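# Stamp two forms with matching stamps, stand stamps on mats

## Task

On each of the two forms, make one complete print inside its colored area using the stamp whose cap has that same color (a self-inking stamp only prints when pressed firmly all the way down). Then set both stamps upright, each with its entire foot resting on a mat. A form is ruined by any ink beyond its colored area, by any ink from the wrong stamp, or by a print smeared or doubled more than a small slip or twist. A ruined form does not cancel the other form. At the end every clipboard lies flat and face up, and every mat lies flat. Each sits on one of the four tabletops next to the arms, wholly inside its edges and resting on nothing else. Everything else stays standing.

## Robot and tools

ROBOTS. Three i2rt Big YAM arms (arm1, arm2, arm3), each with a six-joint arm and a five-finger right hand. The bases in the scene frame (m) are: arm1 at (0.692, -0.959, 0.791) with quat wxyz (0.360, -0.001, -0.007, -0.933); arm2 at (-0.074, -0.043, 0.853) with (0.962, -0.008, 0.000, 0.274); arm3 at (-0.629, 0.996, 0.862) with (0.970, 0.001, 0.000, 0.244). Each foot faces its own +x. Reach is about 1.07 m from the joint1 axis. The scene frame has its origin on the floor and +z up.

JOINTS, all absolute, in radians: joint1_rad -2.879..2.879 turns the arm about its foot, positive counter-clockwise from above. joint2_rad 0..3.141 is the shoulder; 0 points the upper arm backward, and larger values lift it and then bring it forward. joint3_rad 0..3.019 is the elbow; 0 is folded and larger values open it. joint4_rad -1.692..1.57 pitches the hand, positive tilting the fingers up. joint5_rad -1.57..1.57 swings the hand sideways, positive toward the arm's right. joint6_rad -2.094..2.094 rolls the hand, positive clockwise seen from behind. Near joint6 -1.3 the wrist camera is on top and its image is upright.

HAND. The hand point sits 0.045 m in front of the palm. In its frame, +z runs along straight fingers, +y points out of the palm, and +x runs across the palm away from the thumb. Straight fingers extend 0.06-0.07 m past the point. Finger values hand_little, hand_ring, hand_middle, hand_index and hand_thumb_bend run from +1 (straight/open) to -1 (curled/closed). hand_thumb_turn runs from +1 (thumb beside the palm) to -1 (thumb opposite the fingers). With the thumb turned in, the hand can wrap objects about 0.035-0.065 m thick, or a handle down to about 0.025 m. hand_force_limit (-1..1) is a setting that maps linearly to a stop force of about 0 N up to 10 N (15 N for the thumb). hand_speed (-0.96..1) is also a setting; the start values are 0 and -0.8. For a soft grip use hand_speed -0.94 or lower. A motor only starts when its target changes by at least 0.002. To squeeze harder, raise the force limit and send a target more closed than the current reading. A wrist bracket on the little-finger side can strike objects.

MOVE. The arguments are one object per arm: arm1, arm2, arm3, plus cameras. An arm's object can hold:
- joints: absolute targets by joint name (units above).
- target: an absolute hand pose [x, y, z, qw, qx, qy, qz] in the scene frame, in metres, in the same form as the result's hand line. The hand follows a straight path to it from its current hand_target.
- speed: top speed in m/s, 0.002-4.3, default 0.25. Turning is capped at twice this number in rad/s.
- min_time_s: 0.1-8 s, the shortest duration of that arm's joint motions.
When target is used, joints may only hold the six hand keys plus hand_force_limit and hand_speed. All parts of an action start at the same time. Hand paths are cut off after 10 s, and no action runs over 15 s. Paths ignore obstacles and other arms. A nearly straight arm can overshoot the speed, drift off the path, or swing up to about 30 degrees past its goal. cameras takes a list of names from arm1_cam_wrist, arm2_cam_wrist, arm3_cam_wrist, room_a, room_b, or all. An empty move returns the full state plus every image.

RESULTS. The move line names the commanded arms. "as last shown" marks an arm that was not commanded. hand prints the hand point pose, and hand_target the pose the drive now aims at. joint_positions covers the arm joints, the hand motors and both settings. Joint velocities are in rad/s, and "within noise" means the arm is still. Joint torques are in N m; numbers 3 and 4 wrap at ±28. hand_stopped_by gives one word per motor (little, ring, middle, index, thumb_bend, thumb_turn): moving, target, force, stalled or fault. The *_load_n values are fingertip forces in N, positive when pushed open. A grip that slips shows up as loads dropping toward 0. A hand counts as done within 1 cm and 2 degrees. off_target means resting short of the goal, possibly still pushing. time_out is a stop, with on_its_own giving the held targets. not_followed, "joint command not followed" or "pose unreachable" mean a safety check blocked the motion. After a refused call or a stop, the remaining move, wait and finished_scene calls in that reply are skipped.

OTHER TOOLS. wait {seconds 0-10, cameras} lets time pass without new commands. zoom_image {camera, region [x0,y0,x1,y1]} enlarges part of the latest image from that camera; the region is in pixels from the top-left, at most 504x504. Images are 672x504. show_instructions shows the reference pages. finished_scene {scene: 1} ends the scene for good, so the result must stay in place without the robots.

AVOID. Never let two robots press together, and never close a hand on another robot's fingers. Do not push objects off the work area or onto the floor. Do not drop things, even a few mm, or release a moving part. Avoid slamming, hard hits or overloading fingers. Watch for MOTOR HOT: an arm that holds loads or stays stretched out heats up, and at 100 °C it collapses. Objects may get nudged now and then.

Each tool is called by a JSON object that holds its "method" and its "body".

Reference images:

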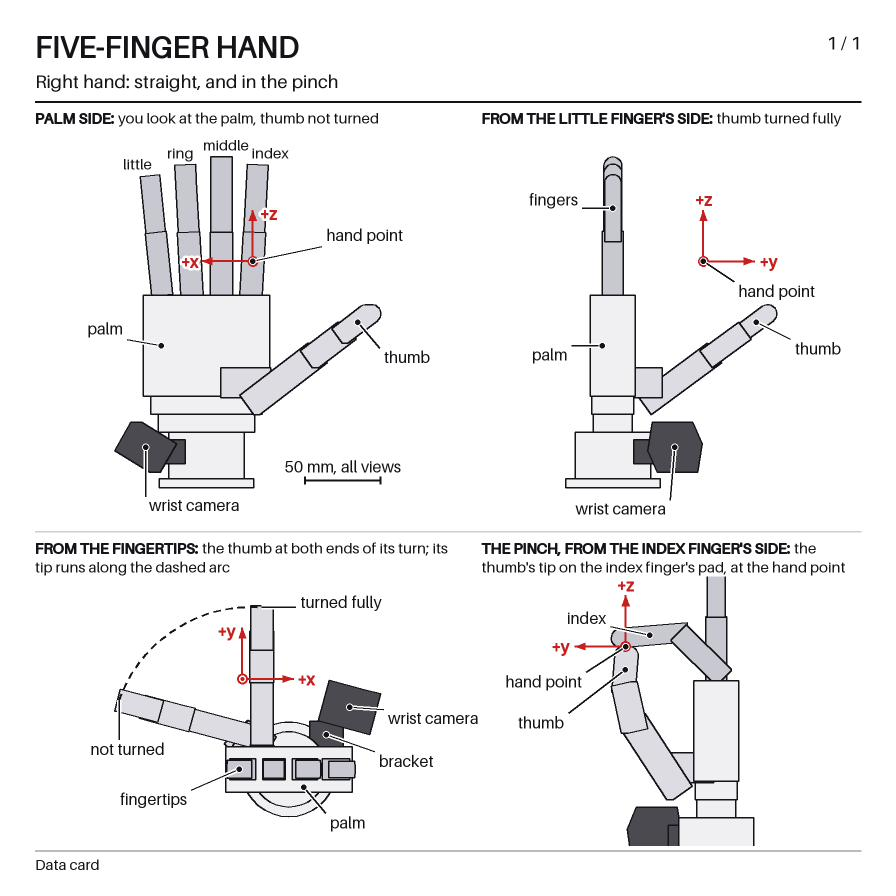

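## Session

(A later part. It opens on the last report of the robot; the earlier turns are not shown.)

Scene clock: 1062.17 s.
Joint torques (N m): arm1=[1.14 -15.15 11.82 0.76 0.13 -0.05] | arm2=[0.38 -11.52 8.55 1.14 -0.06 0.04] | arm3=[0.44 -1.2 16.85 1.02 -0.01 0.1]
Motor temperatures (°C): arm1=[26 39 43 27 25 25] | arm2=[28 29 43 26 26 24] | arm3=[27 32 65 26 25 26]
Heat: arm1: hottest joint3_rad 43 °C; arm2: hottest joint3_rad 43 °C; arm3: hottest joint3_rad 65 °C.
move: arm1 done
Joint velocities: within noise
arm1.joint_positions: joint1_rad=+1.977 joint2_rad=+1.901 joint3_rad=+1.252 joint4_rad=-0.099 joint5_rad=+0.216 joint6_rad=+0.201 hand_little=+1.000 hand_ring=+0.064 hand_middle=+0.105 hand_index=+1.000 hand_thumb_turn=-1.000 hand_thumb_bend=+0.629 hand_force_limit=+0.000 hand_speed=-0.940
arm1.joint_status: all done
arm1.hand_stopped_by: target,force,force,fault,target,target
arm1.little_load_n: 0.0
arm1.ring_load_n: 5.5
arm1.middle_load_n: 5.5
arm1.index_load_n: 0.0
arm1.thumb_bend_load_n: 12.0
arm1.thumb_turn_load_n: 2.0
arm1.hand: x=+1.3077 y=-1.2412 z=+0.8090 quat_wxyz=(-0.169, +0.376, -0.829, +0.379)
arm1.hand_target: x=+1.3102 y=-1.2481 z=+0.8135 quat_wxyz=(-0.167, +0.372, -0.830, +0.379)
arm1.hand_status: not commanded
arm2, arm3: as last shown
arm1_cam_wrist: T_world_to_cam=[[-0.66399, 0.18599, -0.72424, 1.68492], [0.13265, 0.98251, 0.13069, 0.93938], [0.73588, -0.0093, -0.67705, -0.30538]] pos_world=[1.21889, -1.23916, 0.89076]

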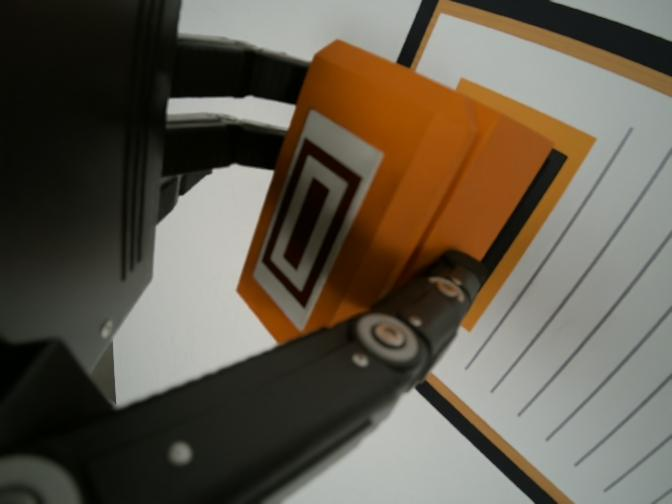

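{"method": "move", "body": {"arm1": {"target": [1.330, -1.239, 0.925, -0.17716, 0.37143, -0.82262, 0.39237], "speed": 0.2}, "cameras": ["arm1_cam_wrist"]}}

{"method": "zoom_image", "body": {"camera": "arm1_cam_wrist", "region": [440, 70, 620, 340]}}

Scene clock: 1066.37 s.
Joint torques (N m): arm1=[2.43 -16.09 15.58 1.33 0.31 0.03] | arm2=[0.26 -11.52 8.57 1.14 -0.05 0.03] | arm3=[0.26 -1.03 16.88 1.02 -0.01 0.09]
Motor temperatures (°C): arm1=[26 39 43 27 25 25] | arm2=[28 29 43 26 26 24] | arm3=[27 32 66 26 25 26]
Heat: arm1: hottest joint3_rad 43 °C; arm2: hottest joint3_rad 43 °C; arm3: hottest joint3_rad 66 °C.
move: arm1 off_target
Joint velocities: within noise
arm1.joint_positions: joint1_rad=+1.987 joint2_rad=+1.797 joint3_rad=+1.359 joint4_rad=-0.336 joint5_rad=+0.230 joint6_rad=+0.202 hand_little=+1.000 hand_ring=+0.064 hand_middle=+0.105 hand_index=+1.000 hand_thumb_turn=-1.000 hand_thumb_bend=+0.629 hand_force_limit=+0.000 hand_speed=-0.940
arm1.joint_status: not commanded
arm1.hand_stopped_by: target,force,force,fault,target,target
arm1.little_load_n: 0.0
arm1.ring_load_n: 5.0
arm1.middle_load_n: 6.0
arm1.index_load_n: 0.0
arm1.thumb_bend_load_n: 12.0
arm1.thumb_turn_load_n: 3.5
arm1.hand: x=+1.3091 y=-1.2363 z=+0.8911 quat_wxyz=(-0.158, +0.380, -0.831, +0.373)
arm1.hand_target: x=+1.3284 y=-1.2382 z=+0.9253 quat_wxyz=(-0.177, +0.371, -0.823, +0.392)
arm1.hand_status: off_target (0.040 m and 3.4 deg from the pose sent, 0.118 m and 1.9 deg at the start; pose on its path clipped on 3 of 44 steps)
arm2.joint_positions: joint1_rad=-0.205 joint2_rad=+1.338 joint3_rad=+1.140 joint4_rad=-0.547 joint5_rad=-0.177 joint6_rad=-0.166 hand_little=+1.000 hand_ring=+1.000 hand_middle=+1.000 hand_index=+1.000 hand_thumb_turn=-1.000 hand_thumb_bend=+1.000 hand_force_limit=+0.100 hand_speed=-0.500
arm2.joint_status: not commanded
arm2.hand_stopped_by: target,target,target,target,target,target
arm2.little_load_n: 0.0
arm2.ring_load_n: 0.0
arm2.middle_load_n: 0.0
arm2.index_load_n: 0.0
arm2.thumb_bend_load_n: 0.0
arm2.thumb_turn_load_n: 0.0
arm2.hand: x=+0.3990 y=+0.1900 z=+1.0670 quat_wxyz=(-0.354, +0.808, -0.426, +0.198)
arm2.hand_target: x=+0.3930 y=+0.1909 z=+1.0612 quat_wxyz=(-0.349, +0.810, -0.430, +0.191)
arm2.hand_status: not commanded
arm3.joint_positions: joint1_rad=-0.085 joint2_rad=+0.663 joint3_rad=+0.707 joint4_rad=-0.823 joint5_rad=+0.001 joint6_rad=-0.013 hand_little=+1.000 hand_ring=+1.000 hand_middle=+1.000 hand_index=+1.000 hand_thumb_turn=-1.000 hand_thumb_bend=+1.000 hand_force_limit=+0.100 hand_speed=-0.500
arm3.joint_status: not commanded
arm3.hand_stopped_by: target,target,target,target,target,target
arm3.little_load_n: 0.0
arm3.ring_load_n: 0.0
arm3.middle_load_n: 0.0
arm3.index_load_n: 0.0
arm3.thumb_bend_load_n: 0.0
arm3.thumb_turn_load_n: 0.0
arm3.hand: x=-0.3698 y=+1.1403 z=+1.0649 quat_wxyz=(-0.322, +0.774, -0.502, +0.214)
arm3.hand_target: x=-0.3612 y=+1.1493 z=+1.0994 quat_wxyz=(-0.345, +0.765, -0.496, +0.223)
arm3.hand_status: not commanded
arm1_cam_wrist: T_world_to_cam=[[-0.68309, 0.18867, -0.70555, 1.75619], [0.13733, 0.98201, 0.12964, 0.9178], [0.71731, -0.00833, -0.6967, -0.20781]] pos_world=[1.22265, -1.23436, 0.97531]

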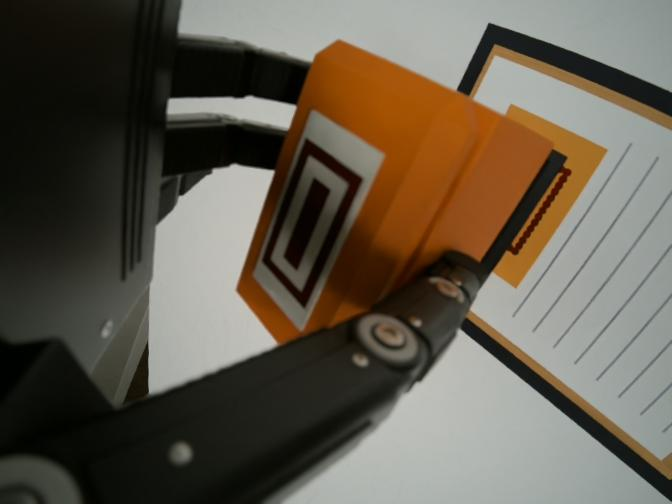

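Scaled by 1.867 from the camera's image (finer frame: 960x720).

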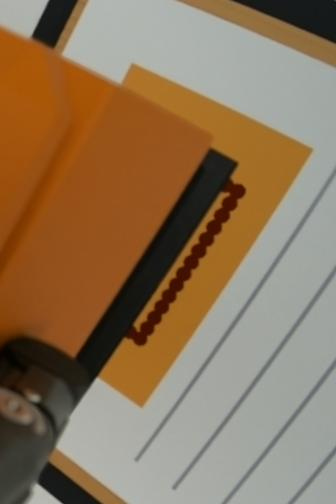

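{"method": "move", "body": {"arm1": {"target": [1.285, -1.410, 1.0, -0.17716, 0.37143, -0.82262, 0.39237], "speed": 0.25}, "cameras": ["arm1_cam_wrist"]}}

{"method": "zoom_image", "body": {"camera": "arm1_cam_wrist", "region": [440, 290, 600, 450]}}

Scene clock: 1068.83 s.
Joint torques (N m): arm1=[1.96 -17.14 17.52 1.39 -0.09 -0.1] | arm2=[0.32 -11.52 8.54 1.14 -0.06 0.03] | arm3=[0.44 -1.2 16.87 1.02 -0.01 0.1]
Motor temperatures (°C): arm1=[26 39 44 27 25 25] | arm2=[28 29 43 26 26 24] | arm3=[27 32 66 26 25 26]
Heat: arm1: hottest joint3_rad 44 °C; arm2: hottest joint3_rad 43 °C; arm3: hottest joint3_rad 66 °C.
move: arm1 off_target
Joint velocities: within noise
arm1.joint_positions: joint1_rad=+1.714 joint2_rad=+1.870 joint3_rad=+1.657 joint4_rad=-0.540 joint5_rad=+0.021 joint6_rad=+0.036 hand_little=+1.000 hand_ring=+0.064 hand_middle=+0.105 hand_index=+1.000 hand_thumb_turn=-1.000 hand_thumb_bend=+0.629 hand_force_limit=+0.000 hand_speed=-0.940
arm1.joint_status: not commanded
arm1.hand_stopped_by: target,force,force,fault,target,target
arm1.little_load_n: 0.0
arm1.ring_load_n: 5.0
arm1.middle_load_n: 6.0
arm1.index_load_n: 0.0
arm1.thumb_bend_load_n: 12.0
arm1.thumb_turn_load_n: 3.5
arm1.hand: x=+1.2700 y=-1.3986 z=+0.9639 quat_wxyz=(-0.166, +0.373, -0.836, +0.367)
arm1.hand_target: x=+1.2833 y=-1.4084 z=+1.0004 quat_wxyz=(-0.177, +0.371, -0.822, +0.393)
arm1.hand_status: off_target (0.041 m and 3.5 deg from the pose sent, 0.206 m and 3.4 deg at the start)
arm2, arm3: as last shown
arm3.ring_load_n: -0.5
arm1_cam_wrist: T_world_to_cam=[[-0.67299, 0.20904, -0.7095, 1.83083], [0.14318, 0.97791, 0.15231, 1.03815], [0.72566, 0.00091, -0.68805, -0.13636]] pos_world=[1.18244, -1.3978, 1.04703]

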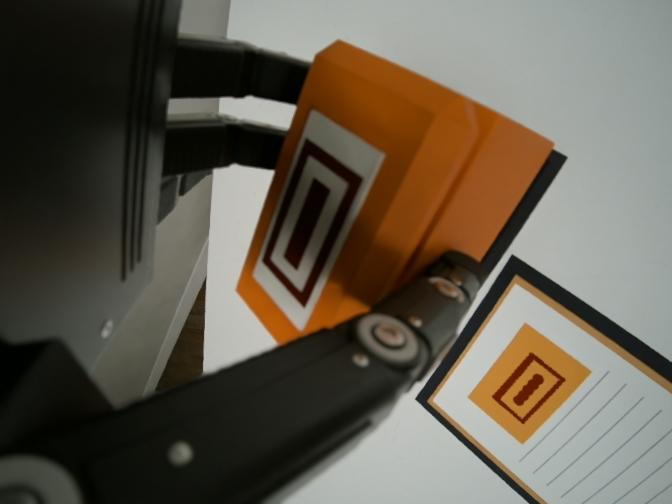

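Scaled by 3.150 from the camera's image (finer frame: 960x720).

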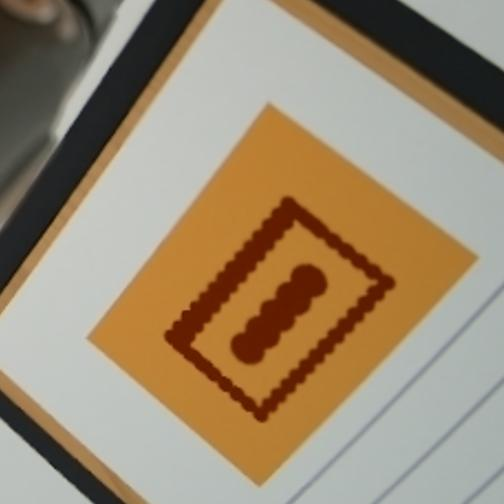

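{"method": "zoom_image", "body": {"camera": "arm1_cam_wrist", "region": [480, 340, 580, 440]}}

Scaled by 5.040 from the camera's image (finer frame: 960x720).

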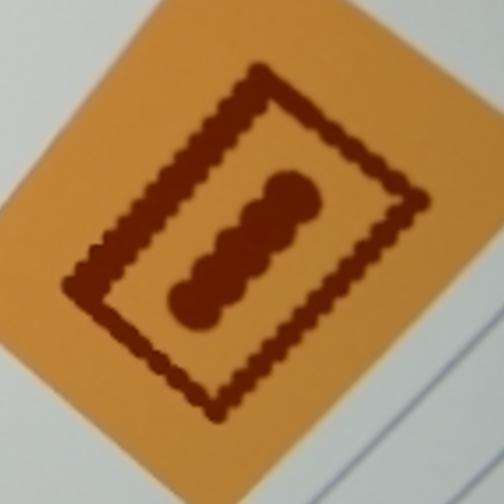

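{"method": "move", "body": {"arm1": {"target": [1.240, -1.330, 1.16, -0.17716, 0.37143, -0.82262, 0.39237], "speed": 0.25}, "cameras": ["arm1_cam_wrist"]}}

Scene clock: 1073.70 s.
Joint torques (N m): arm1=[2.32 -14.45 17.47 1.5 0.15 0.03] | arm2=[0.32 -11.52 8.55 1.16 -0.06 0.03] | arm3=[0.5 -1.08 16.87 0.99 -0.01 0.11]
Motor temperatures (°C): arm1=[26 40 44 27 25 25] | arm2=[28 29 43 26 26 24] | arm3=[27 32 66 26 25 26]
Heat: arm1: hottest joint3_rad 44 °C; arm2: hottest joint3_rad 43 °C; arm3: hottest joint3_rad 66 °C.
move: arm1 off_target
Joint velocities: within noise
arm1.joint_positions: joint1_rad=+1.765 joint2_rad=+1.653 joint3_rad=+1.783 joint4_rad=-0.886 joint5_rad=+0.060 joint6_rad=+0.054 hand_little=+1.000 hand_ring=+0.064 hand_middle=+0.105 hand_index=+1.000 hand_thumb_turn=-1.000 hand_thumb_bend=+0.629 hand_force_limit=+0.000 hand_speed=-0.940
arm1.joint_status: not commanded
arm1.hand_stopped_by: target,force,force,fault,target,target
arm1.little_load_n: 0.0
arm1.ring_load_n: 5.0
arm1.middle_load_n: 6.0
arm1.index_load_n: 0.0
arm1.thumb_bend_load_n: 12.0
arm1.thumb_turn_load_n: 3.5
arm1.hand: x=+1.2298 y=-1.3285 z=+1.1225 quat_wxyz=(-0.161, +0.380, -0.833, +0.369)
arm1.hand_target: x=+1.2383 y=-1.3288 z=+1.1597 quat_wxyz=(-0.178, +0.371, -0.822, +0.393)
arm1.hand_status: off_target (0.039 m and 3.6 deg from the pose sent, 0.210 m and 3.5 deg at the start; pose on its path clipped on 16 of 50 steps)
arm2, arm3: as last shown
arm3.ring_load_n: 0.0
arm1_cam_wrist: T_world_to_cam=[[-0.68204, 0.19563, -0.70466, 1.88955], [0.13483, 0.98068, 0.14176, 0.97698], [0.71878, 0.00168, -0.69524, 0.01931]] pos_world=[1.14315, -1.32779, 1.20643]

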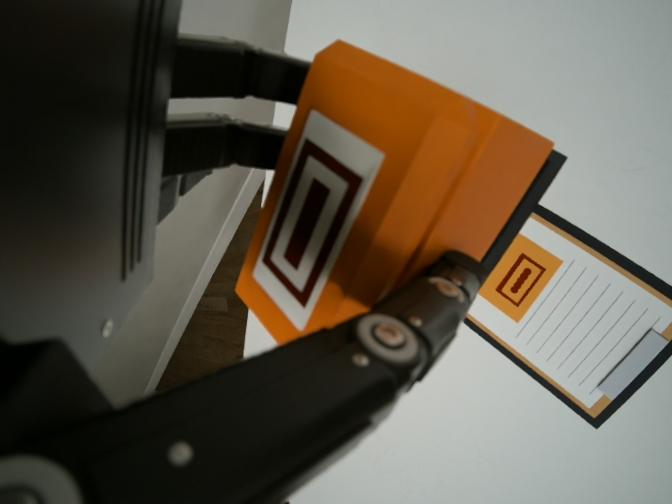

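{"method": "move", "body": {"arm1": {"joints": {"joint1_rad": -1.38}, "min_time_s": 7.5}, "cameras": ["arm1_cam_wrist", "room_b"]}}

Scene clock: 1082.37 s.
Joint torques (N m): arm1=[2.9 -14.8 17.47 1.37 -0.02 0.02] | arm2=[0.32 -11.4 8.55 1.14 -0.06 0.03] | arm3=[0.38 -1.2 16.85 1.02 -0.01 0.11]
Motor temperatures (°C): arm1=[26 40 49 27 25 25] | arm2=[28 29 43 26 26 24] | arm3=[27 32 66 26 25 26]
Heat: arm1: hottest joint3_rad 49 °C; arm2: hottest joint3_rad 43 °C; arm3: hottest joint3_rad 66 °C.
move: arm1 done
Joint velocities: within noise
arm1.joint_positions: joint1_rad=-1.384 joint2_rad=+1.653 joint3_rad=+1.783 joint4_rad=-0.886 joint5_rad=+0.063 joint6_rad=+0.056 hand_little=+1.000 hand_ring=+0.064 hand_middle=+0.105 hand_index=+1.000 hand_thumb_turn=-1.000 hand_thumb_bend=+0.629 hand_force_limit=+0.000 hand_speed=-0.940
arm1.joint_status: all done
arm1.hand_stopped_by: target,force,force,fault,target,target
arm1.little_load_n: 0.0
arm1.ring_load_n: 5.0
arm1.middle_load_n: 6.0
arm1.index_load_n: 0.0
arm1.thumb_bend_load_n: 12.0
arm1.thumb_turn_load_n: 3.0
arm1.hand: x=+0.1553 y=-0.5762 z=+1.1082 quat_wxyz=(+0.356, -0.841, -0.374, +0.162)
arm1.hand_target: x=+0.1472 y=-0.5739 z=+1.1453 quat_wxyz=(+0.380, -0.831, -0.366, +0.179)
arm1.hand_status: not commanded
arm2, arm3: as last shown
arm2.middle_load_n: -0.5
arm1_cam_wrist: T_world_to_cam=[[0.68414, -0.22344, -0.69428, 0.53438], [-0.147, -0.97462, 0.16881, -0.72672], [-0.71438, -0.01343, -0.69963, 0.99924]] pos_world=[0.24142, -0.57545, 1.19278]

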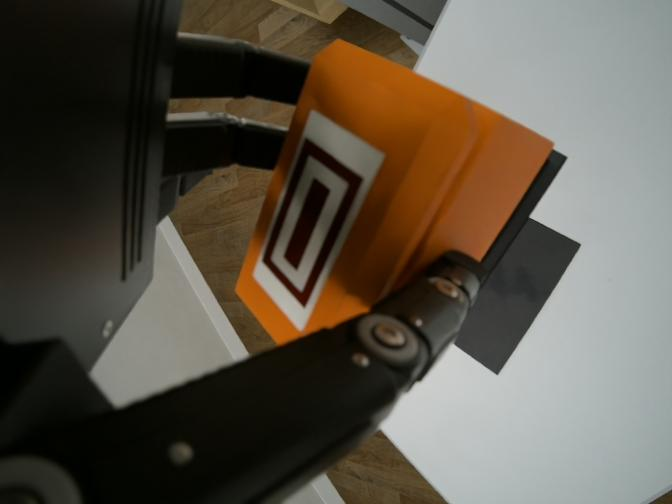

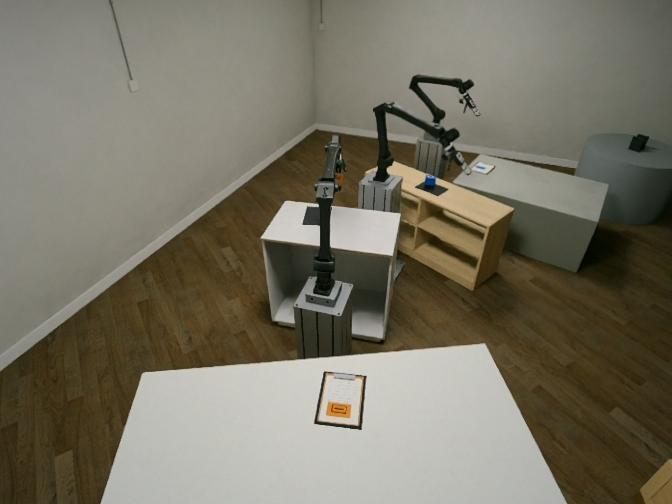

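{"method": "move", "body": {"arm1": {"target": [0.028, -0.650, 0.985, 0.38455, -0.82469, -0.37584, 0.17525], "speed": 0.15}, "cameras": ["arm1_cam_wrist", "room_b", "room_a"]}}

{"method": "zoom_image", "body": {"camera": "room_b", "region": [250, 120, 410, 260]}}

Scene clock: 1086.33 s.
Joint torques (N m): arm1=[2.55 -17.08 12.97 2.73 0.2 0.04] | arm2=[0.32 -11.46 8.55 1.14 -0.06 0.03] | arm3=[0.44 -1.14 16.81 1.02 -0.01 0.09]
Motor temperatures (°C): arm1=[26 40 50 27 25 25] | arm2=[28 29 43 26 26 24] | arm3=[27 32 66 26 25 26]
Heat: arm1: hottest joint3_rad 50 °C; arm2: hottest joint3_rad 43 °C; arm3: hottest joint3_rad 66 °C.
move: arm1 off_target
Joint velocities: within noise
arm1.joint_positions: joint1_rad=-1.168 joint2_rad=+1.828 joint3_rad=+1.641 joint4_rad=-0.571 joint5_rad=+0.226 joint6_rad=+0.170 hand_little=+1.000 hand_ring=+0.064 hand_middle=+0.105 hand_index=+1.000 hand_thumb_turn=-1.000 hand_thumb_bend=+0.629 hand_force_limit=+0.000 hand_speed=-0.940
arm1.joint_status: not commanded
arm1.hand_stopped_by: target,force,force,fault,target,target
arm1.little_load_n: 0.0
arm1.ring_load_n: 5.0
arm1.middle_load_n: 6.0
arm1.index_load_n: 0.0
arm1.thumb_bend_load_n: 12.0
arm1.thumb_turn_load_n: 3.5
arm1.hand: x=+0.0392 y=-0.6520 z=+0.9665 quat_wxyz=(+0.368, -0.831, -0.386, +0.159)
arm1.hand_target: x=+0.0286 y=-0.6503 z=+0.9851 quat_wxyz=(+0.384, -0.825, -0.376, +0.175)
arm1.hand_status: off_target (0.022 m and 3.0 deg from the pose sent, 0.192 m and 4.0 deg at the start)
arm2, arm3: as last shown
arm2.middle_load_n: 0.0
pictures: arm1_cam_wrist, room_a, room_b
arm1_cam_wrist: T_world_to_cam=[[0.69011, -0.18575, -0.69946, 0.52772], [-0.12661, -0.98258, 0.13602, -0.76797], [-0.71255, -0.00531, -0.70161, 0.82334]] pos_world=[0.12525, -0.6522, 1.05123]

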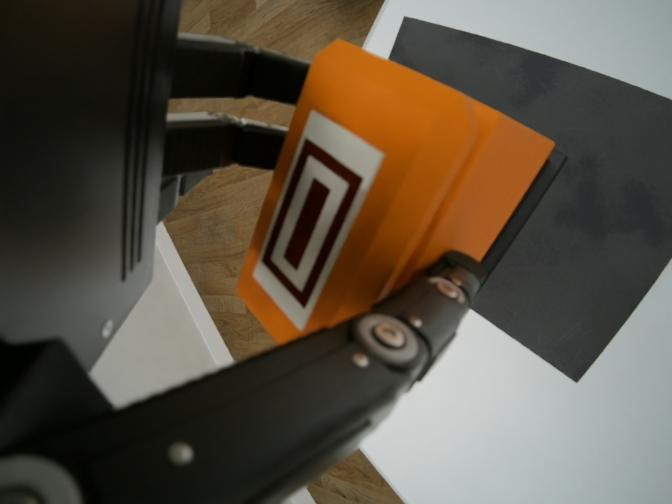

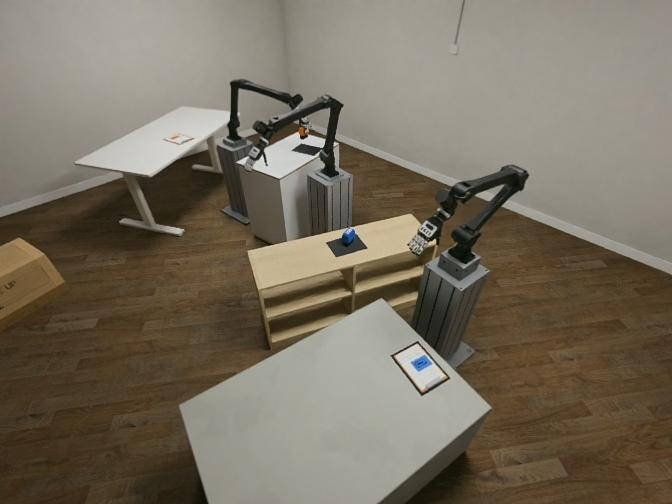

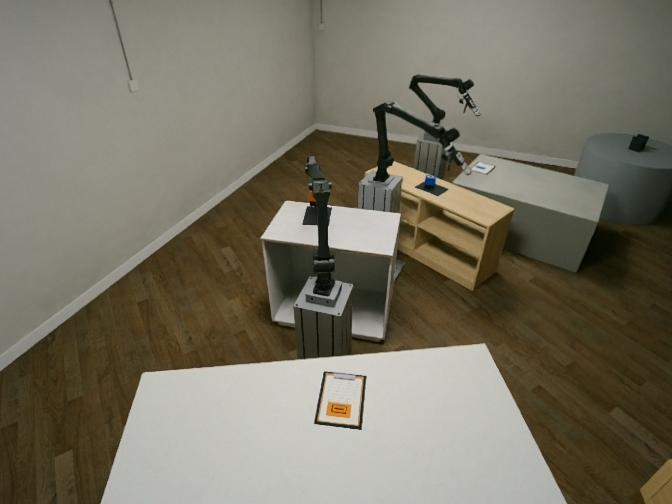

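Scaled by 3.150 from the camera's image (finer frame: 960x720).

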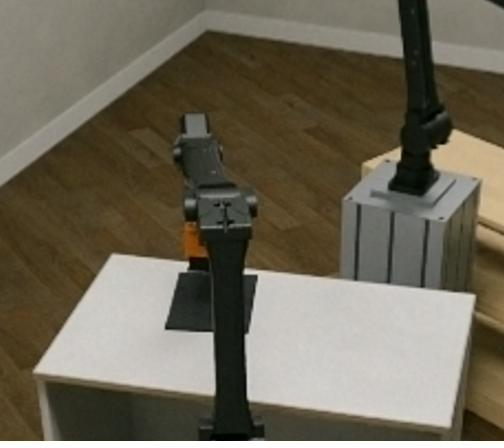

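{"method": "move", "body": {"arm1": {"target": [0.028, -0.6515, 0.895, 0.38455, -0.82469, -0.37584, 0.17525], "speed": 0.12}, "cameras": ["arm1_cam_wrist", "room_b", "room_a"]}}

{"method": "zoom_image", "body": {"camera": "room_a", "region": [250, 90, 350, 180]}}

Scene clock: 1088.73 s.
Joint torques (N m): arm1=[2.55 -17.08 12.12 2.69 0.21 0.03] | arm2=[0.26 -11.46 8.57 1.14 -0.06 0.03] | arm3=[0.38 -1.14 16.83 0.99 -0.02 0.1]
Motor temperatures (°C): arm1=[26 40 50 27 25 25] | arm2=[28 29 43 26 26 24] | arm3=[27 32 66 26 25 26]
Heat: arm1: hottest joint3_rad 50 °C; arm2: hottest joint3_rad 43 °C; arm3: hottest joint3_rad 66 °C.
move: arm1 off_target
Joint velocities: within noise
arm1.joint_positions: joint1_rad=-1.168 joint2_rad=+1.891 joint3_rad=+1.493 joint4_rad=-0.356 joint5_rad=+0.226 joint6_rad=+0.170 hand_little=+1.000 hand_ring=+0.064 hand_middle=+0.105 hand_index=+1.000 hand_thumb_turn=-1.000 hand_thumb_bend=+0.629 hand_force_limit=+0.000 hand_speed=-0.940
arm1.joint_status: not commanded
arm1.hand_stopped_by: target,force,force,fault,target,target
arm1.little_load_n: 0.0
arm1.ring_load_n: 5.0
arm1.middle_load_n: 6.0
arm1.index_load_n: 0.0
arm1.thumb_bend_load_n: 12.0
arm1.thumb_turn_load_n: 3.5
arm1.hand: x=+0.0401 y=-0.6535 z=+0.8795 quat_wxyz=(+0.369, -0.831, -0.385, +0.160)
arm1.hand_target: x=+0.0285 y=-0.6518 z=+0.8953 quat_wxyz=(+0.384, -0.825, -0.376, +0.175)
arm1.hand_status: off_target (0.020 m and 2.7 deg from the pose sent, 0.073 m and 3.0 deg at the start)
arm2, arm3: as last shown
pictures: arm1_cam_wrist, room_a, room_b
arm1_cam_wrist: T_world_to_cam=[[0.68726, -0.18493, -0.70248, 0.46928], [-0.1264, -0.98274, 0.13504, -0.75691], [-0.71533, -0.00402, -0.69878, 0.7614]] pos_world=[0.12646, -0.65401, 0.96393]

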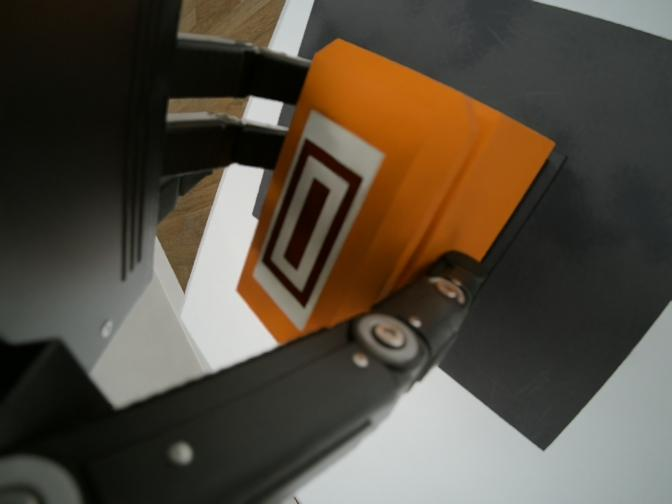

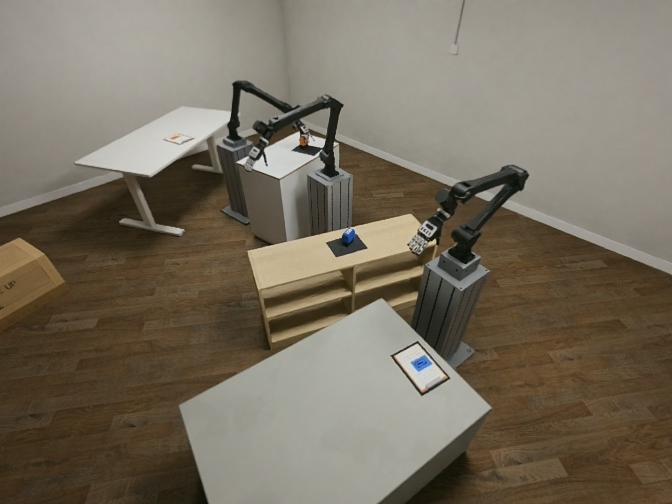

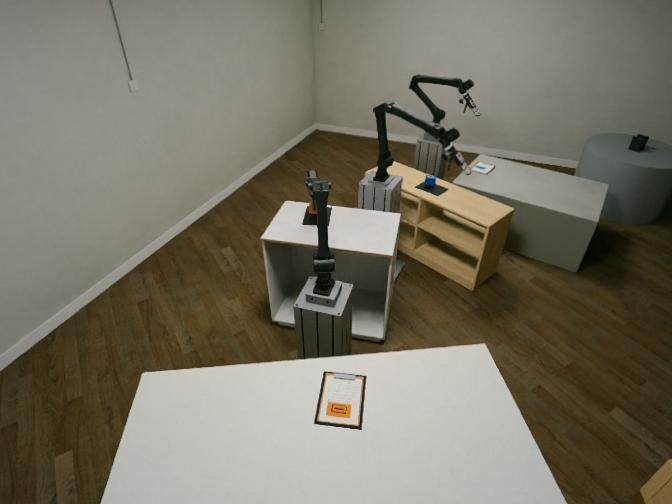

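Scaled by 5.040 from the camera's image (finer frame: 960x720).

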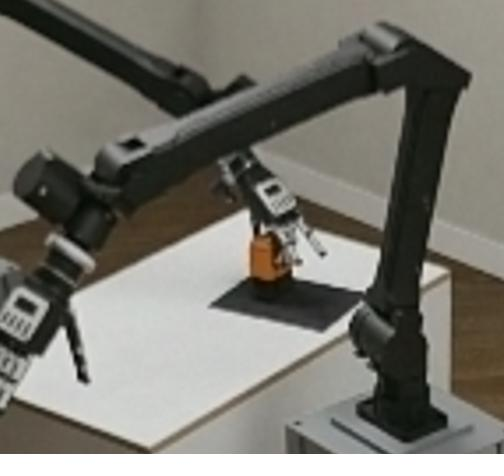

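{"method": "move", "body": {"arm1": {"target": [0.030, -0.6525, 0.884, 0.38455, -0.82469, -0.37584, 0.17525], "speed": 0.06}, "cameras": ["room_a"]}}

{"method": "zoom_image", "body": {"camera": "room_a", "region": [280, 110, 340, 170]}}

Scene clock: 1097.53 s.
Joint torques (N m): arm1=[2.49 -16.56 11.73 2.77 0.22 0.04] | arm2=[0.32 -11.52 8.55 1.16 -0.06 0.03] | arm3=[0.38 -1.08 16.85 0.99 -0.01 0.11]
Motor temperatures (°C): arm1=[26 40 49 27 25 25] | arm2=[28 29 43 26 26 24] | arm3=[27 32 66 26 25 26]
Heat: arm1: hottest joint3_rad 49 °C; arm2: hottest joint3_rad 43 °C; arm3: hottest joint3_rad 66 °C.
move: arm1 off_target
Joint velocities: within noise
arm1.joint_positions: joint1_rad=-1.168 joint2_rad=+1.891 joint3_rad=+1.475 joint4_rad=-0.328 joint5_rad=+0.226 joint6_rad=+0.170 hand_little=+1.000 hand_ring=+0.064 hand_middle=+0.105 hand_index=+1.000 hand_thumb_turn=-1.000 hand_thumb_bend=+0.629 hand_force_limit=+0.000 hand_speed=-0.940
arm1.joint_status: not commanded
arm1.hand_stopped_by: target,force,force,fault,target,target
arm1.little_load_n: 0.0
arm1.ring_load_n: 5.0
arm1.middle_load_n: 6.0
arm1.index_load_n: 0.0
arm1.thumb_bend_load_n: 12.0
arm1.thumb_turn_load_n: 3.0
arm1.hand: x=+0.0406 y=-0.6538 z=+0.8749 quat_wxyz=(+0.373, -0.829, -0.383, +0.163)
arm1.hand_target: x=+0.0303 y=-0.6527 z=+0.8843 quat_wxyz=(+0.384, -0.825, -0.376, +0.175)
arm1.hand_status: off_target (0.014 m and 2.2 deg from the pose sent, 0.011 m and 2.7 deg at the start)
arm2, arm3: as last shown
arm2.index_load_n: -0.5
arm3.little_load_n: -0.5

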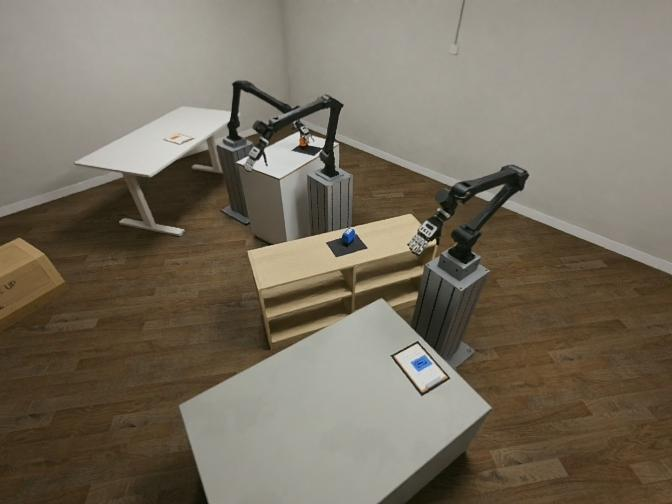

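Scaled by 8.400 from the camera's image (finer frame: 960x720).

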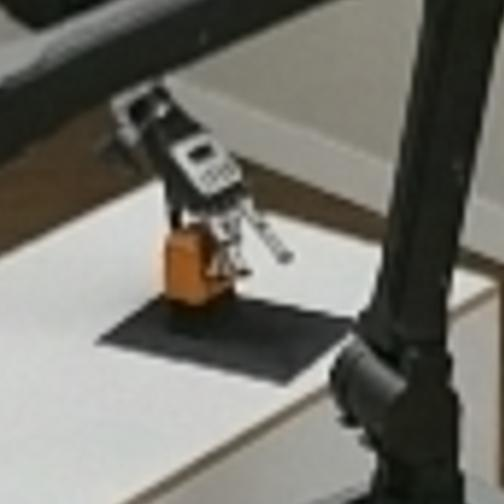

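{"method": "move", "body": {"arm1": {"target": [0.032, -0.6525, 0.874, 0.38455, -0.82469, -0.37584, 0.17525], "speed": 0.06}}}

Scene clock: 1099.07 s.
Joint torques (N m): arm1=[2.43 -16.03 11.32 2.77 0.15 0.01] | arm2=[0.38 -11.52 8.57 1.14 -0.06 0.04] | arm3=[0.32 -0.97 16.85 0.99 -0.01 0.1]
Motor temperatures (°C): arm1=[26 40 49 27 25 25] | arm2=[28 29 43 26 26 24] | arm3=[27 32 66 26 25 26]
Heat: arm1: hottest joint3_rad 49 °C; arm2: hottest joint3_rad 43 °C; arm3: hottest joint3_rad 66 °C.
move: arm1 done
Joint velocities: within noise
arm1.joint_positions: joint1_rad=-1.168 joint2_rad=+1.891 joint3_rad=+1.461 joint4_rad=-0.301 joint5_rad=+0.226 joint6_rad=+0.170 hand_little=+1.000 hand_ring=+0.064 hand_middle=+0.105 hand_index=+1.000 hand_thumb_turn=-1.000 hand_thumb_bend=+0.629 hand_force_limit=+0.000 hand_speed=-0.940
arm1.joint_status: not commanded
arm1.hand_stopped_by: target,force,force,fault,target,target
arm1.little_load_n: 0.0
arm1.ring_load_n: 5.0
arm1.middle_load_n: 5.5
arm1.index_load_n: 0.0
arm1.thumb_bend_load_n: 12.5
arm1.thumb_turn_load_n: 3.0
arm1.hand: x=+0.0402 y=-0.6536 z=+0.8713 quat_wxyz=(+0.377, -0.827, -0.382, +0.166)
arm1.hand_target: x=+0.0322 y=-0.6526 z=+0.8741 quat_wxyz=(+0.384, -0.825, -0.376, +0.175)
arm1.hand_status: done (0.009 m and 1.5 deg from the pose sent, 0.009 m and 2.2 deg at the start)
arm2, arm3: as last shown
arm2.ring_load_n: -0.5
arm2.middle_load_n: -0.5
arm2.index_load_n: 0.0
arm3.little_load_n: 0.0
arm3.ring_load_n: -0.5
pictures: none

{"method": "move", "body": {"arm1": {"target": [0.033, -0.6525, 0.866, 0.37518, -0.82901, -0.3778, 0.17098], "speed": 0.06}, "cameras": ["room_a", "arm1_cam_wrist"]}}

{"method": "zoom_image", "body": {"camera": "room_a", "region": [280, 110, 340, 170]}}

Scene clock: 1101.13 s.
Joint torques (N m): arm1=[2.26 -15.03 12.12 1.96 -0.09 0.05] | arm2=[0.32 -11.46 8.55 1.14 -0.06 0.03] | arm3=[0.44 -1.14 16.85 0.98 -0.01 0.11]
Motor temperatures (°C): arm1=[26 40 49 27 25 25] | arm2=[28 29 43 26 26 24] | arm3=[27 32 66 26 25 26]
Heat: arm1: hottest joint3_rad 49 °C; arm2: hottest joint3_rad 43 °C; arm3: hottest joint3_rad 66 °C.
move: arm1 done
Joint velocities: within noise
arm1.joint_positions: joint1_rad=-1.168 joint2_rad=+1.892 joint3_rad=+1.461 joint4_rad=-0.301 joint5_rad=+0.225 joint6_rad=+0.171 hand_little=+1.000 hand_ring=+0.064 hand_middle=+0.105 hand_index=+1.000 hand_thumb_turn=-1.000 hand_thumb_bend=+0.629 hand_force_limit=+0.000 hand_speed=-0.940
arm1.joint_status: not commanded
arm1.hand_stopped_by: target,force,force,fault,target,target
arm1.little_load_n: 0.0
arm1.ring_load_n: 5.0
arm1.middle_load_n: 5.5
arm1.index_load_n: 0.0
arm1.thumb_bend_load_n: 12.5
arm1.thumb_turn_load_n: 3.0
arm1.hand: x=+0.0402 y=-0.6538 z=+0.8708 quat_wxyz=(+0.377, -0.828, -0.382, +0.166)
arm1.hand_target: x=+0.0332 y=-0.6526 z=+0.8660 quat_wxyz=(+0.375, -0.829, -0.378, +0.171)
arm1.hand_status: done (0.009 m and 0.7 deg from the pose sent, 0.009 m and 0.8 deg at the start)
arm2.joint_positions: joint1_rad=-0.205 joint2_rad=+1.338 joint3_rad=+1.140 joint4_rad=-0.547 joint5_rad=-0.177 joint6_rad=-0.166 hand_little=+1.000 hand_ring=+1.000 hand_middle=+1.000 hand_index=+1.000 hand_thumb_turn=-1.000 hand_thumb_bend=+1.000 hand_force_limit=+0.100 hand_speed=-0.500
arm2.joint_status: not commanded
arm2.hand_stopped_by: target,target,target,target,target,target
arm2.little_load_n: 0.0
arm2.ring_load_n: 0.0
arm2.middle_load_n: -0.5
arm2.index_load_n: 0.0
arm2.thumb_bend_load_n: 0.0
arm2.thumb_turn_load_n: 0.0
arm2.hand: x=+0.3990 y=+0.1900 z=+1.0670 quat_wxyz=(-0.354, +0.808, -0.426, +0.198)
arm2.hand_target: x=+0.3930 y=+0.1909 z=+1.0612 quat_wxyz=(-0.349, +0.810, -0.430, +0.191)
arm2.hand_status: not commanded
arm3.joint_positions: joint1_rad=-0.085 joint2_rad=+0.663 joint3_rad=+0.707 joint4_rad=-0.823 joint5_rad=+0.001 joint6_rad=-0.013 hand_little=+1.000 hand_ring=+1.000 hand_middle=+1.000 hand_index=+1.000 hand_thumb_turn=-1.000 hand_thumb_bend=+1.000 hand_force_limit=+0.100 hand_speed=-0.500
arm3.joint_status: not commanded
arm3.hand_stopped_by: target,target,target,target,target,target
arm3.little_load_n: -0.5
arm3.ring_load_n: 0.0
arm3.middle_load_n: 0.0
arm3.index_load_n: 0.0
arm3.thumb_bend_load_n: 0.0
arm3.thumb_turn_load_n: 0.0
arm3.hand: x=-0.3698 y=+1.1403 z=+1.0649 quat_wxyz=(-0.322, +0.774, -0.502, +0.214)
arm3.hand_target: x=-0.3612 y=+1.1493 z=+1.0994 quat_wxyz=(-0.345, +0.765, -0.496, +0.223)
arm3.hand_status: not commanded
pictures: arm1_cam_wrist, room_a
arm1_cam_wrist: T_world_to_cam=[[0.67354, -0.17961, -0.71699, 0.47979], [-0.12432, -0.98374, 0.12965, -0.75198], [-0.72862, 0.00182, -0.68492, 0.74752]] pos_world=[0.128, -0.65493, 0.95348]

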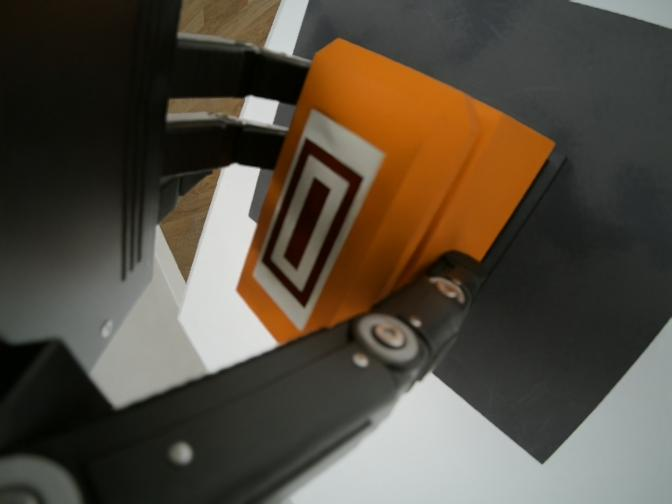

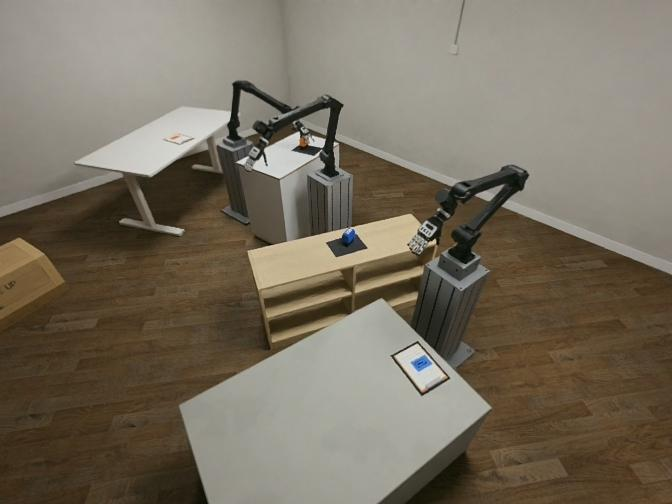

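Scaled by 8.400 from the camera's image (finer frame: 960x720).

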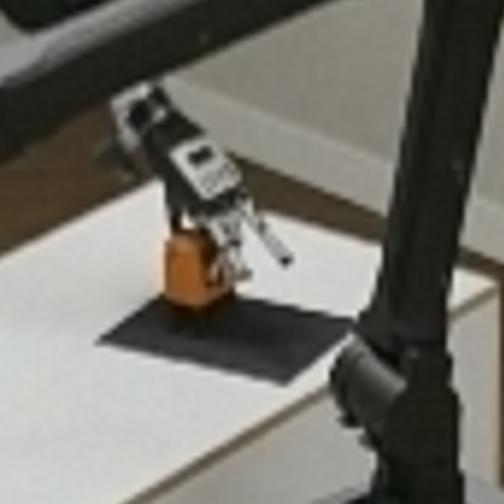

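{"method": "move", "body": {"arm1": {"target": [0.032, -0.6525, 0.8585, 0.37518, -0.82901, -0.3778, 0.17098], "speed": 0.06}}}

Scene clock: 1102.77 s.
Joint torques (N m): arm1=[2.14 -14.21 11.54 2.65 -0.07 0.05] | arm2=[0.26 -11.52 8.57 1.14 -0.06 0.03] | arm3=[0.32 -1.08 16.81 1.01 -0.01 0.1]
Motor temperatures (°C): arm1=[26 40 49 27 25 25] | arm2=[28 29 43 26 26 24] | arm3=[27 32 66 26 25 26]
Heat: arm1: hottest joint3_rad 49 °C; arm2: hottest joint3_rad 43 °C; arm3: hottest joint3_rad 66 °C.
move: arm1 off_target
Joint velocities: within noise
arm1.joint_positions: joint1_rad=-1.168 joint2_rad=+1.893 joint3_rad=+1.461 joint4_rad=-0.301 joint5_rad=+0.225 joint6_rad=+0.171 hand_little=+1.000 hand_ring=+0.064 hand_middle=+0.105 hand_index=+1.000 hand_thumb_turn=-1.000 hand_thumb_bend=+0.629 hand_force_limit=+0.000 hand_speed=-0.940
arm1.joint_status: not commanded
arm1.hand_stopped_by: target,force,force,fault,target,target
arm1.little_load_n: -0.5
arm1.ring_load_n: 4.5
arm1.middle_load_n: 5.5
arm1.index_load_n: 0.0
arm1.thumb_bend_load_n: 12.5
arm1.thumb_turn_load_n: 2.5
arm1.hand: x=+0.0402 y=-0.6538 z=+0.8702 quat_wxyz=(+0.376, -0.828, -0.382, +0.166)
arm1.hand_target: x=+0.0325 y=-0.6528 z=+0.8585 quat_wxyz=(+0.375, -0.829, -0.378, +0.171)
arm1.hand_status: off_target (0.014 m and 0.7 deg from the pose sent, 0.015 m and 0.7 deg at the start)
arm2, arm3: as last shown
arm2.middle_load_n: 0.0
pictures: none

{"method": "move", "body": {"arm1": {"target": [0.0335, -0.6525, 0.870, 0.37518, -0.82901, -0.3778, 0.17098], "speed": 0.06}}}

{"method": "move", "body": {"arm1": {"joints": {"hand_middle": 0.3, "hand_ring": 0.3, "hand_thumb_bend": 0.68, "hand_speed": -0.92}}, "cameras": ["room_a", "arm1_cam_wrist"]}}

{"method": "zoom_image", "body": {"camera": "room_a", "region": [280, 110, 340, 170]}}

Scene clock: 1105.00 s.
Joint torques (N m): arm1=[2.14 -15.5 12.42 1.62 -0.1 0.05] | arm2=[0.32 -11.46 8.57 1.16 -0.06 0.04] | arm3=[0.5 -1.08 16.88 1.01 0 0.09]
Motor temperatures (°C): arm1=[26 40 48 27 25 25] | arm2=[28 29 43 26 26 24] | arm3=[27 32 66 26 25 26]
Heat: arm1: hottest joint3_rad 48 °C; arm2: hottest joint3_rad 43 °C; arm3: hottest joint3_rad 66 °C.
move: arm1 done
Joint velocities: within noise
arm1.joint_positions: joint1_rad=-1.168 joint2_rad=+1.893 joint3_rad=+1.461 joint4_rad=-0.301 joint5_rad=+0.225 joint6_rad=+0.171 hand_little=+1.000 hand_ring=+0.064 hand_middle=+0.105 hand_index=+1.000 hand_thumb_turn=-1.000 hand_thumb_bend=+0.629 hand_force_limit=+0.000 hand_speed=-0.940
arm1.joint_status: not commanded
arm1.hand_stopped_by: target,force,force,fault,target,target
arm1.little_load_n: 0.0
arm1.ring_load_n: 4.5
arm1.middle_load_n: 5.5
arm1.index_load_n: 0.0
arm1.thumb_bend_load_n: 12.0
arm1.thumb_turn_load_n: 2.5
arm1.hand: x=+0.0402 y=-0.6538 z=+0.8702 quat_wxyz=(+0.376, -0.828, -0.382, +0.166)
arm1.hand_target: x=+0.0336 y=-0.6526 z=+0.8699 quat_wxyz=(+0.375, -0.829, -0.378, +0.171)
arm1.hand_status: done (0.007 m and 0.7 deg from the pose sent, 0.007 m and 0.7 deg at the start)
arm2, arm3: as last shown
arm2.middle_load_n: -0.5
arm3.little_load_n: 0.0
pictures: none

Scene clock: 1106.53 s.
Joint torques (N m): arm1=[2.14 -15.74 12.4 1.61 0.02 0.03] | arm2=[0.32 -11.46 8.57 1.16 -0.06 0.04] | arm3=[0.5 -1.14 16.83 1.02 0 0.09]
Motor temperatures (°C): arm1=[26 40 48 27 25 25] | arm2=[28 29 43 26 26 24] | arm3=[27 32 66 26 25 26]
Heat: arm1: hottest joint3_rad 48 °C; arm2: hottest joint3_rad 43 °C; arm3: hottest joint3_rad 66 °C.
move: arm1 done
Joint velocities: within noise
arm1.joint_positions: joint1_rad=-1.168 joint2_rad=+1.894 joint3_rad=+1.461 joint4_rad=-0.301 joint5_rad=+0.223 joint6_rad=+0.173 hand_little=+1.000 hand_ring=+0.300 hand_middle=+0.300 hand_index=+1.000 hand_thumb_turn=-1.000 hand_thumb_bend=+0.680 hand_force_limit=+0.000 hand_speed=-0.920
arm1.joint_status: all done
arm1.hand_stopped_by: target,target,target,fault,target,target
arm1.little_load_n: 0.0
arm1.ring_load_n: 0.0
arm1.middle_load_n: 0.0
arm1.index_load_n: 0.0
arm1.thumb_bend_load_n: 0.0
arm1.thumb_turn_load_n: 0.0
arm1.hand: x=+0.0399 y=-0.6544 z=+0.8695 quat_wxyz=(+0.375, -0.828, -0.382, +0.167)
arm1.hand_target: x=+0.0336 y=-0.6526 z=+0.8701 quat_wxyz=(+0.375, -0.829, -0.378, +0.171)
arm1.hand_status: not commanded
arm2, arm3: as last shown
arm2.middle_load_n: 0.0
arm2.index_load_n: -0.5
pictures: arm1_cam_wrist, room_a
arm1_cam_wrist: T_world_to_cam=[[0.67364, -0.18162, -0.71639, 0.47705], [-0.12356, -0.98337, 0.13312, -0.75528], [-0.72866, -0.00116, -0.68488, 0.7445]] pos_world=[0.12781, -0.65522, 0.95219]

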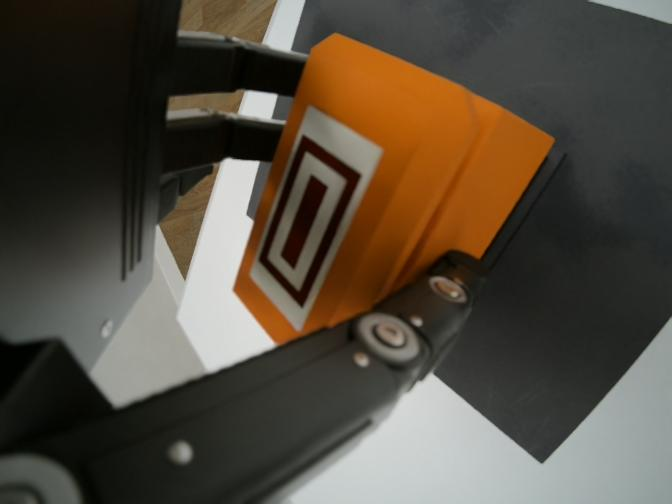

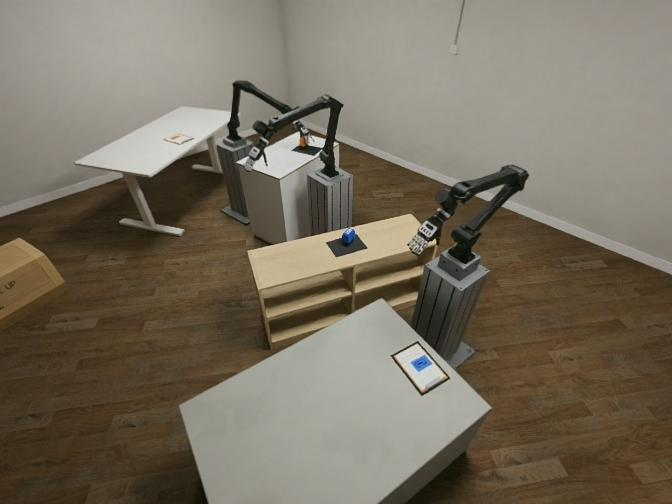

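Scaled by 8.400 from the camera's image (finer frame: 960x720).

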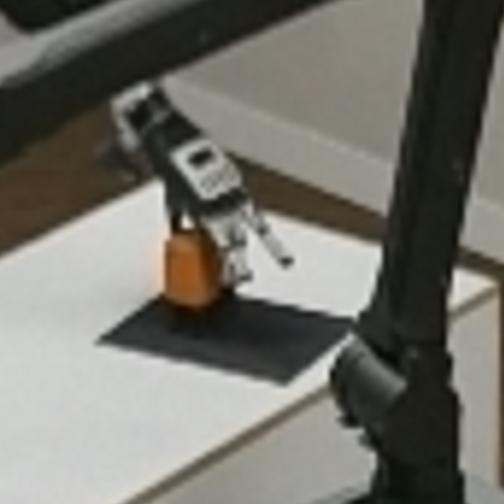

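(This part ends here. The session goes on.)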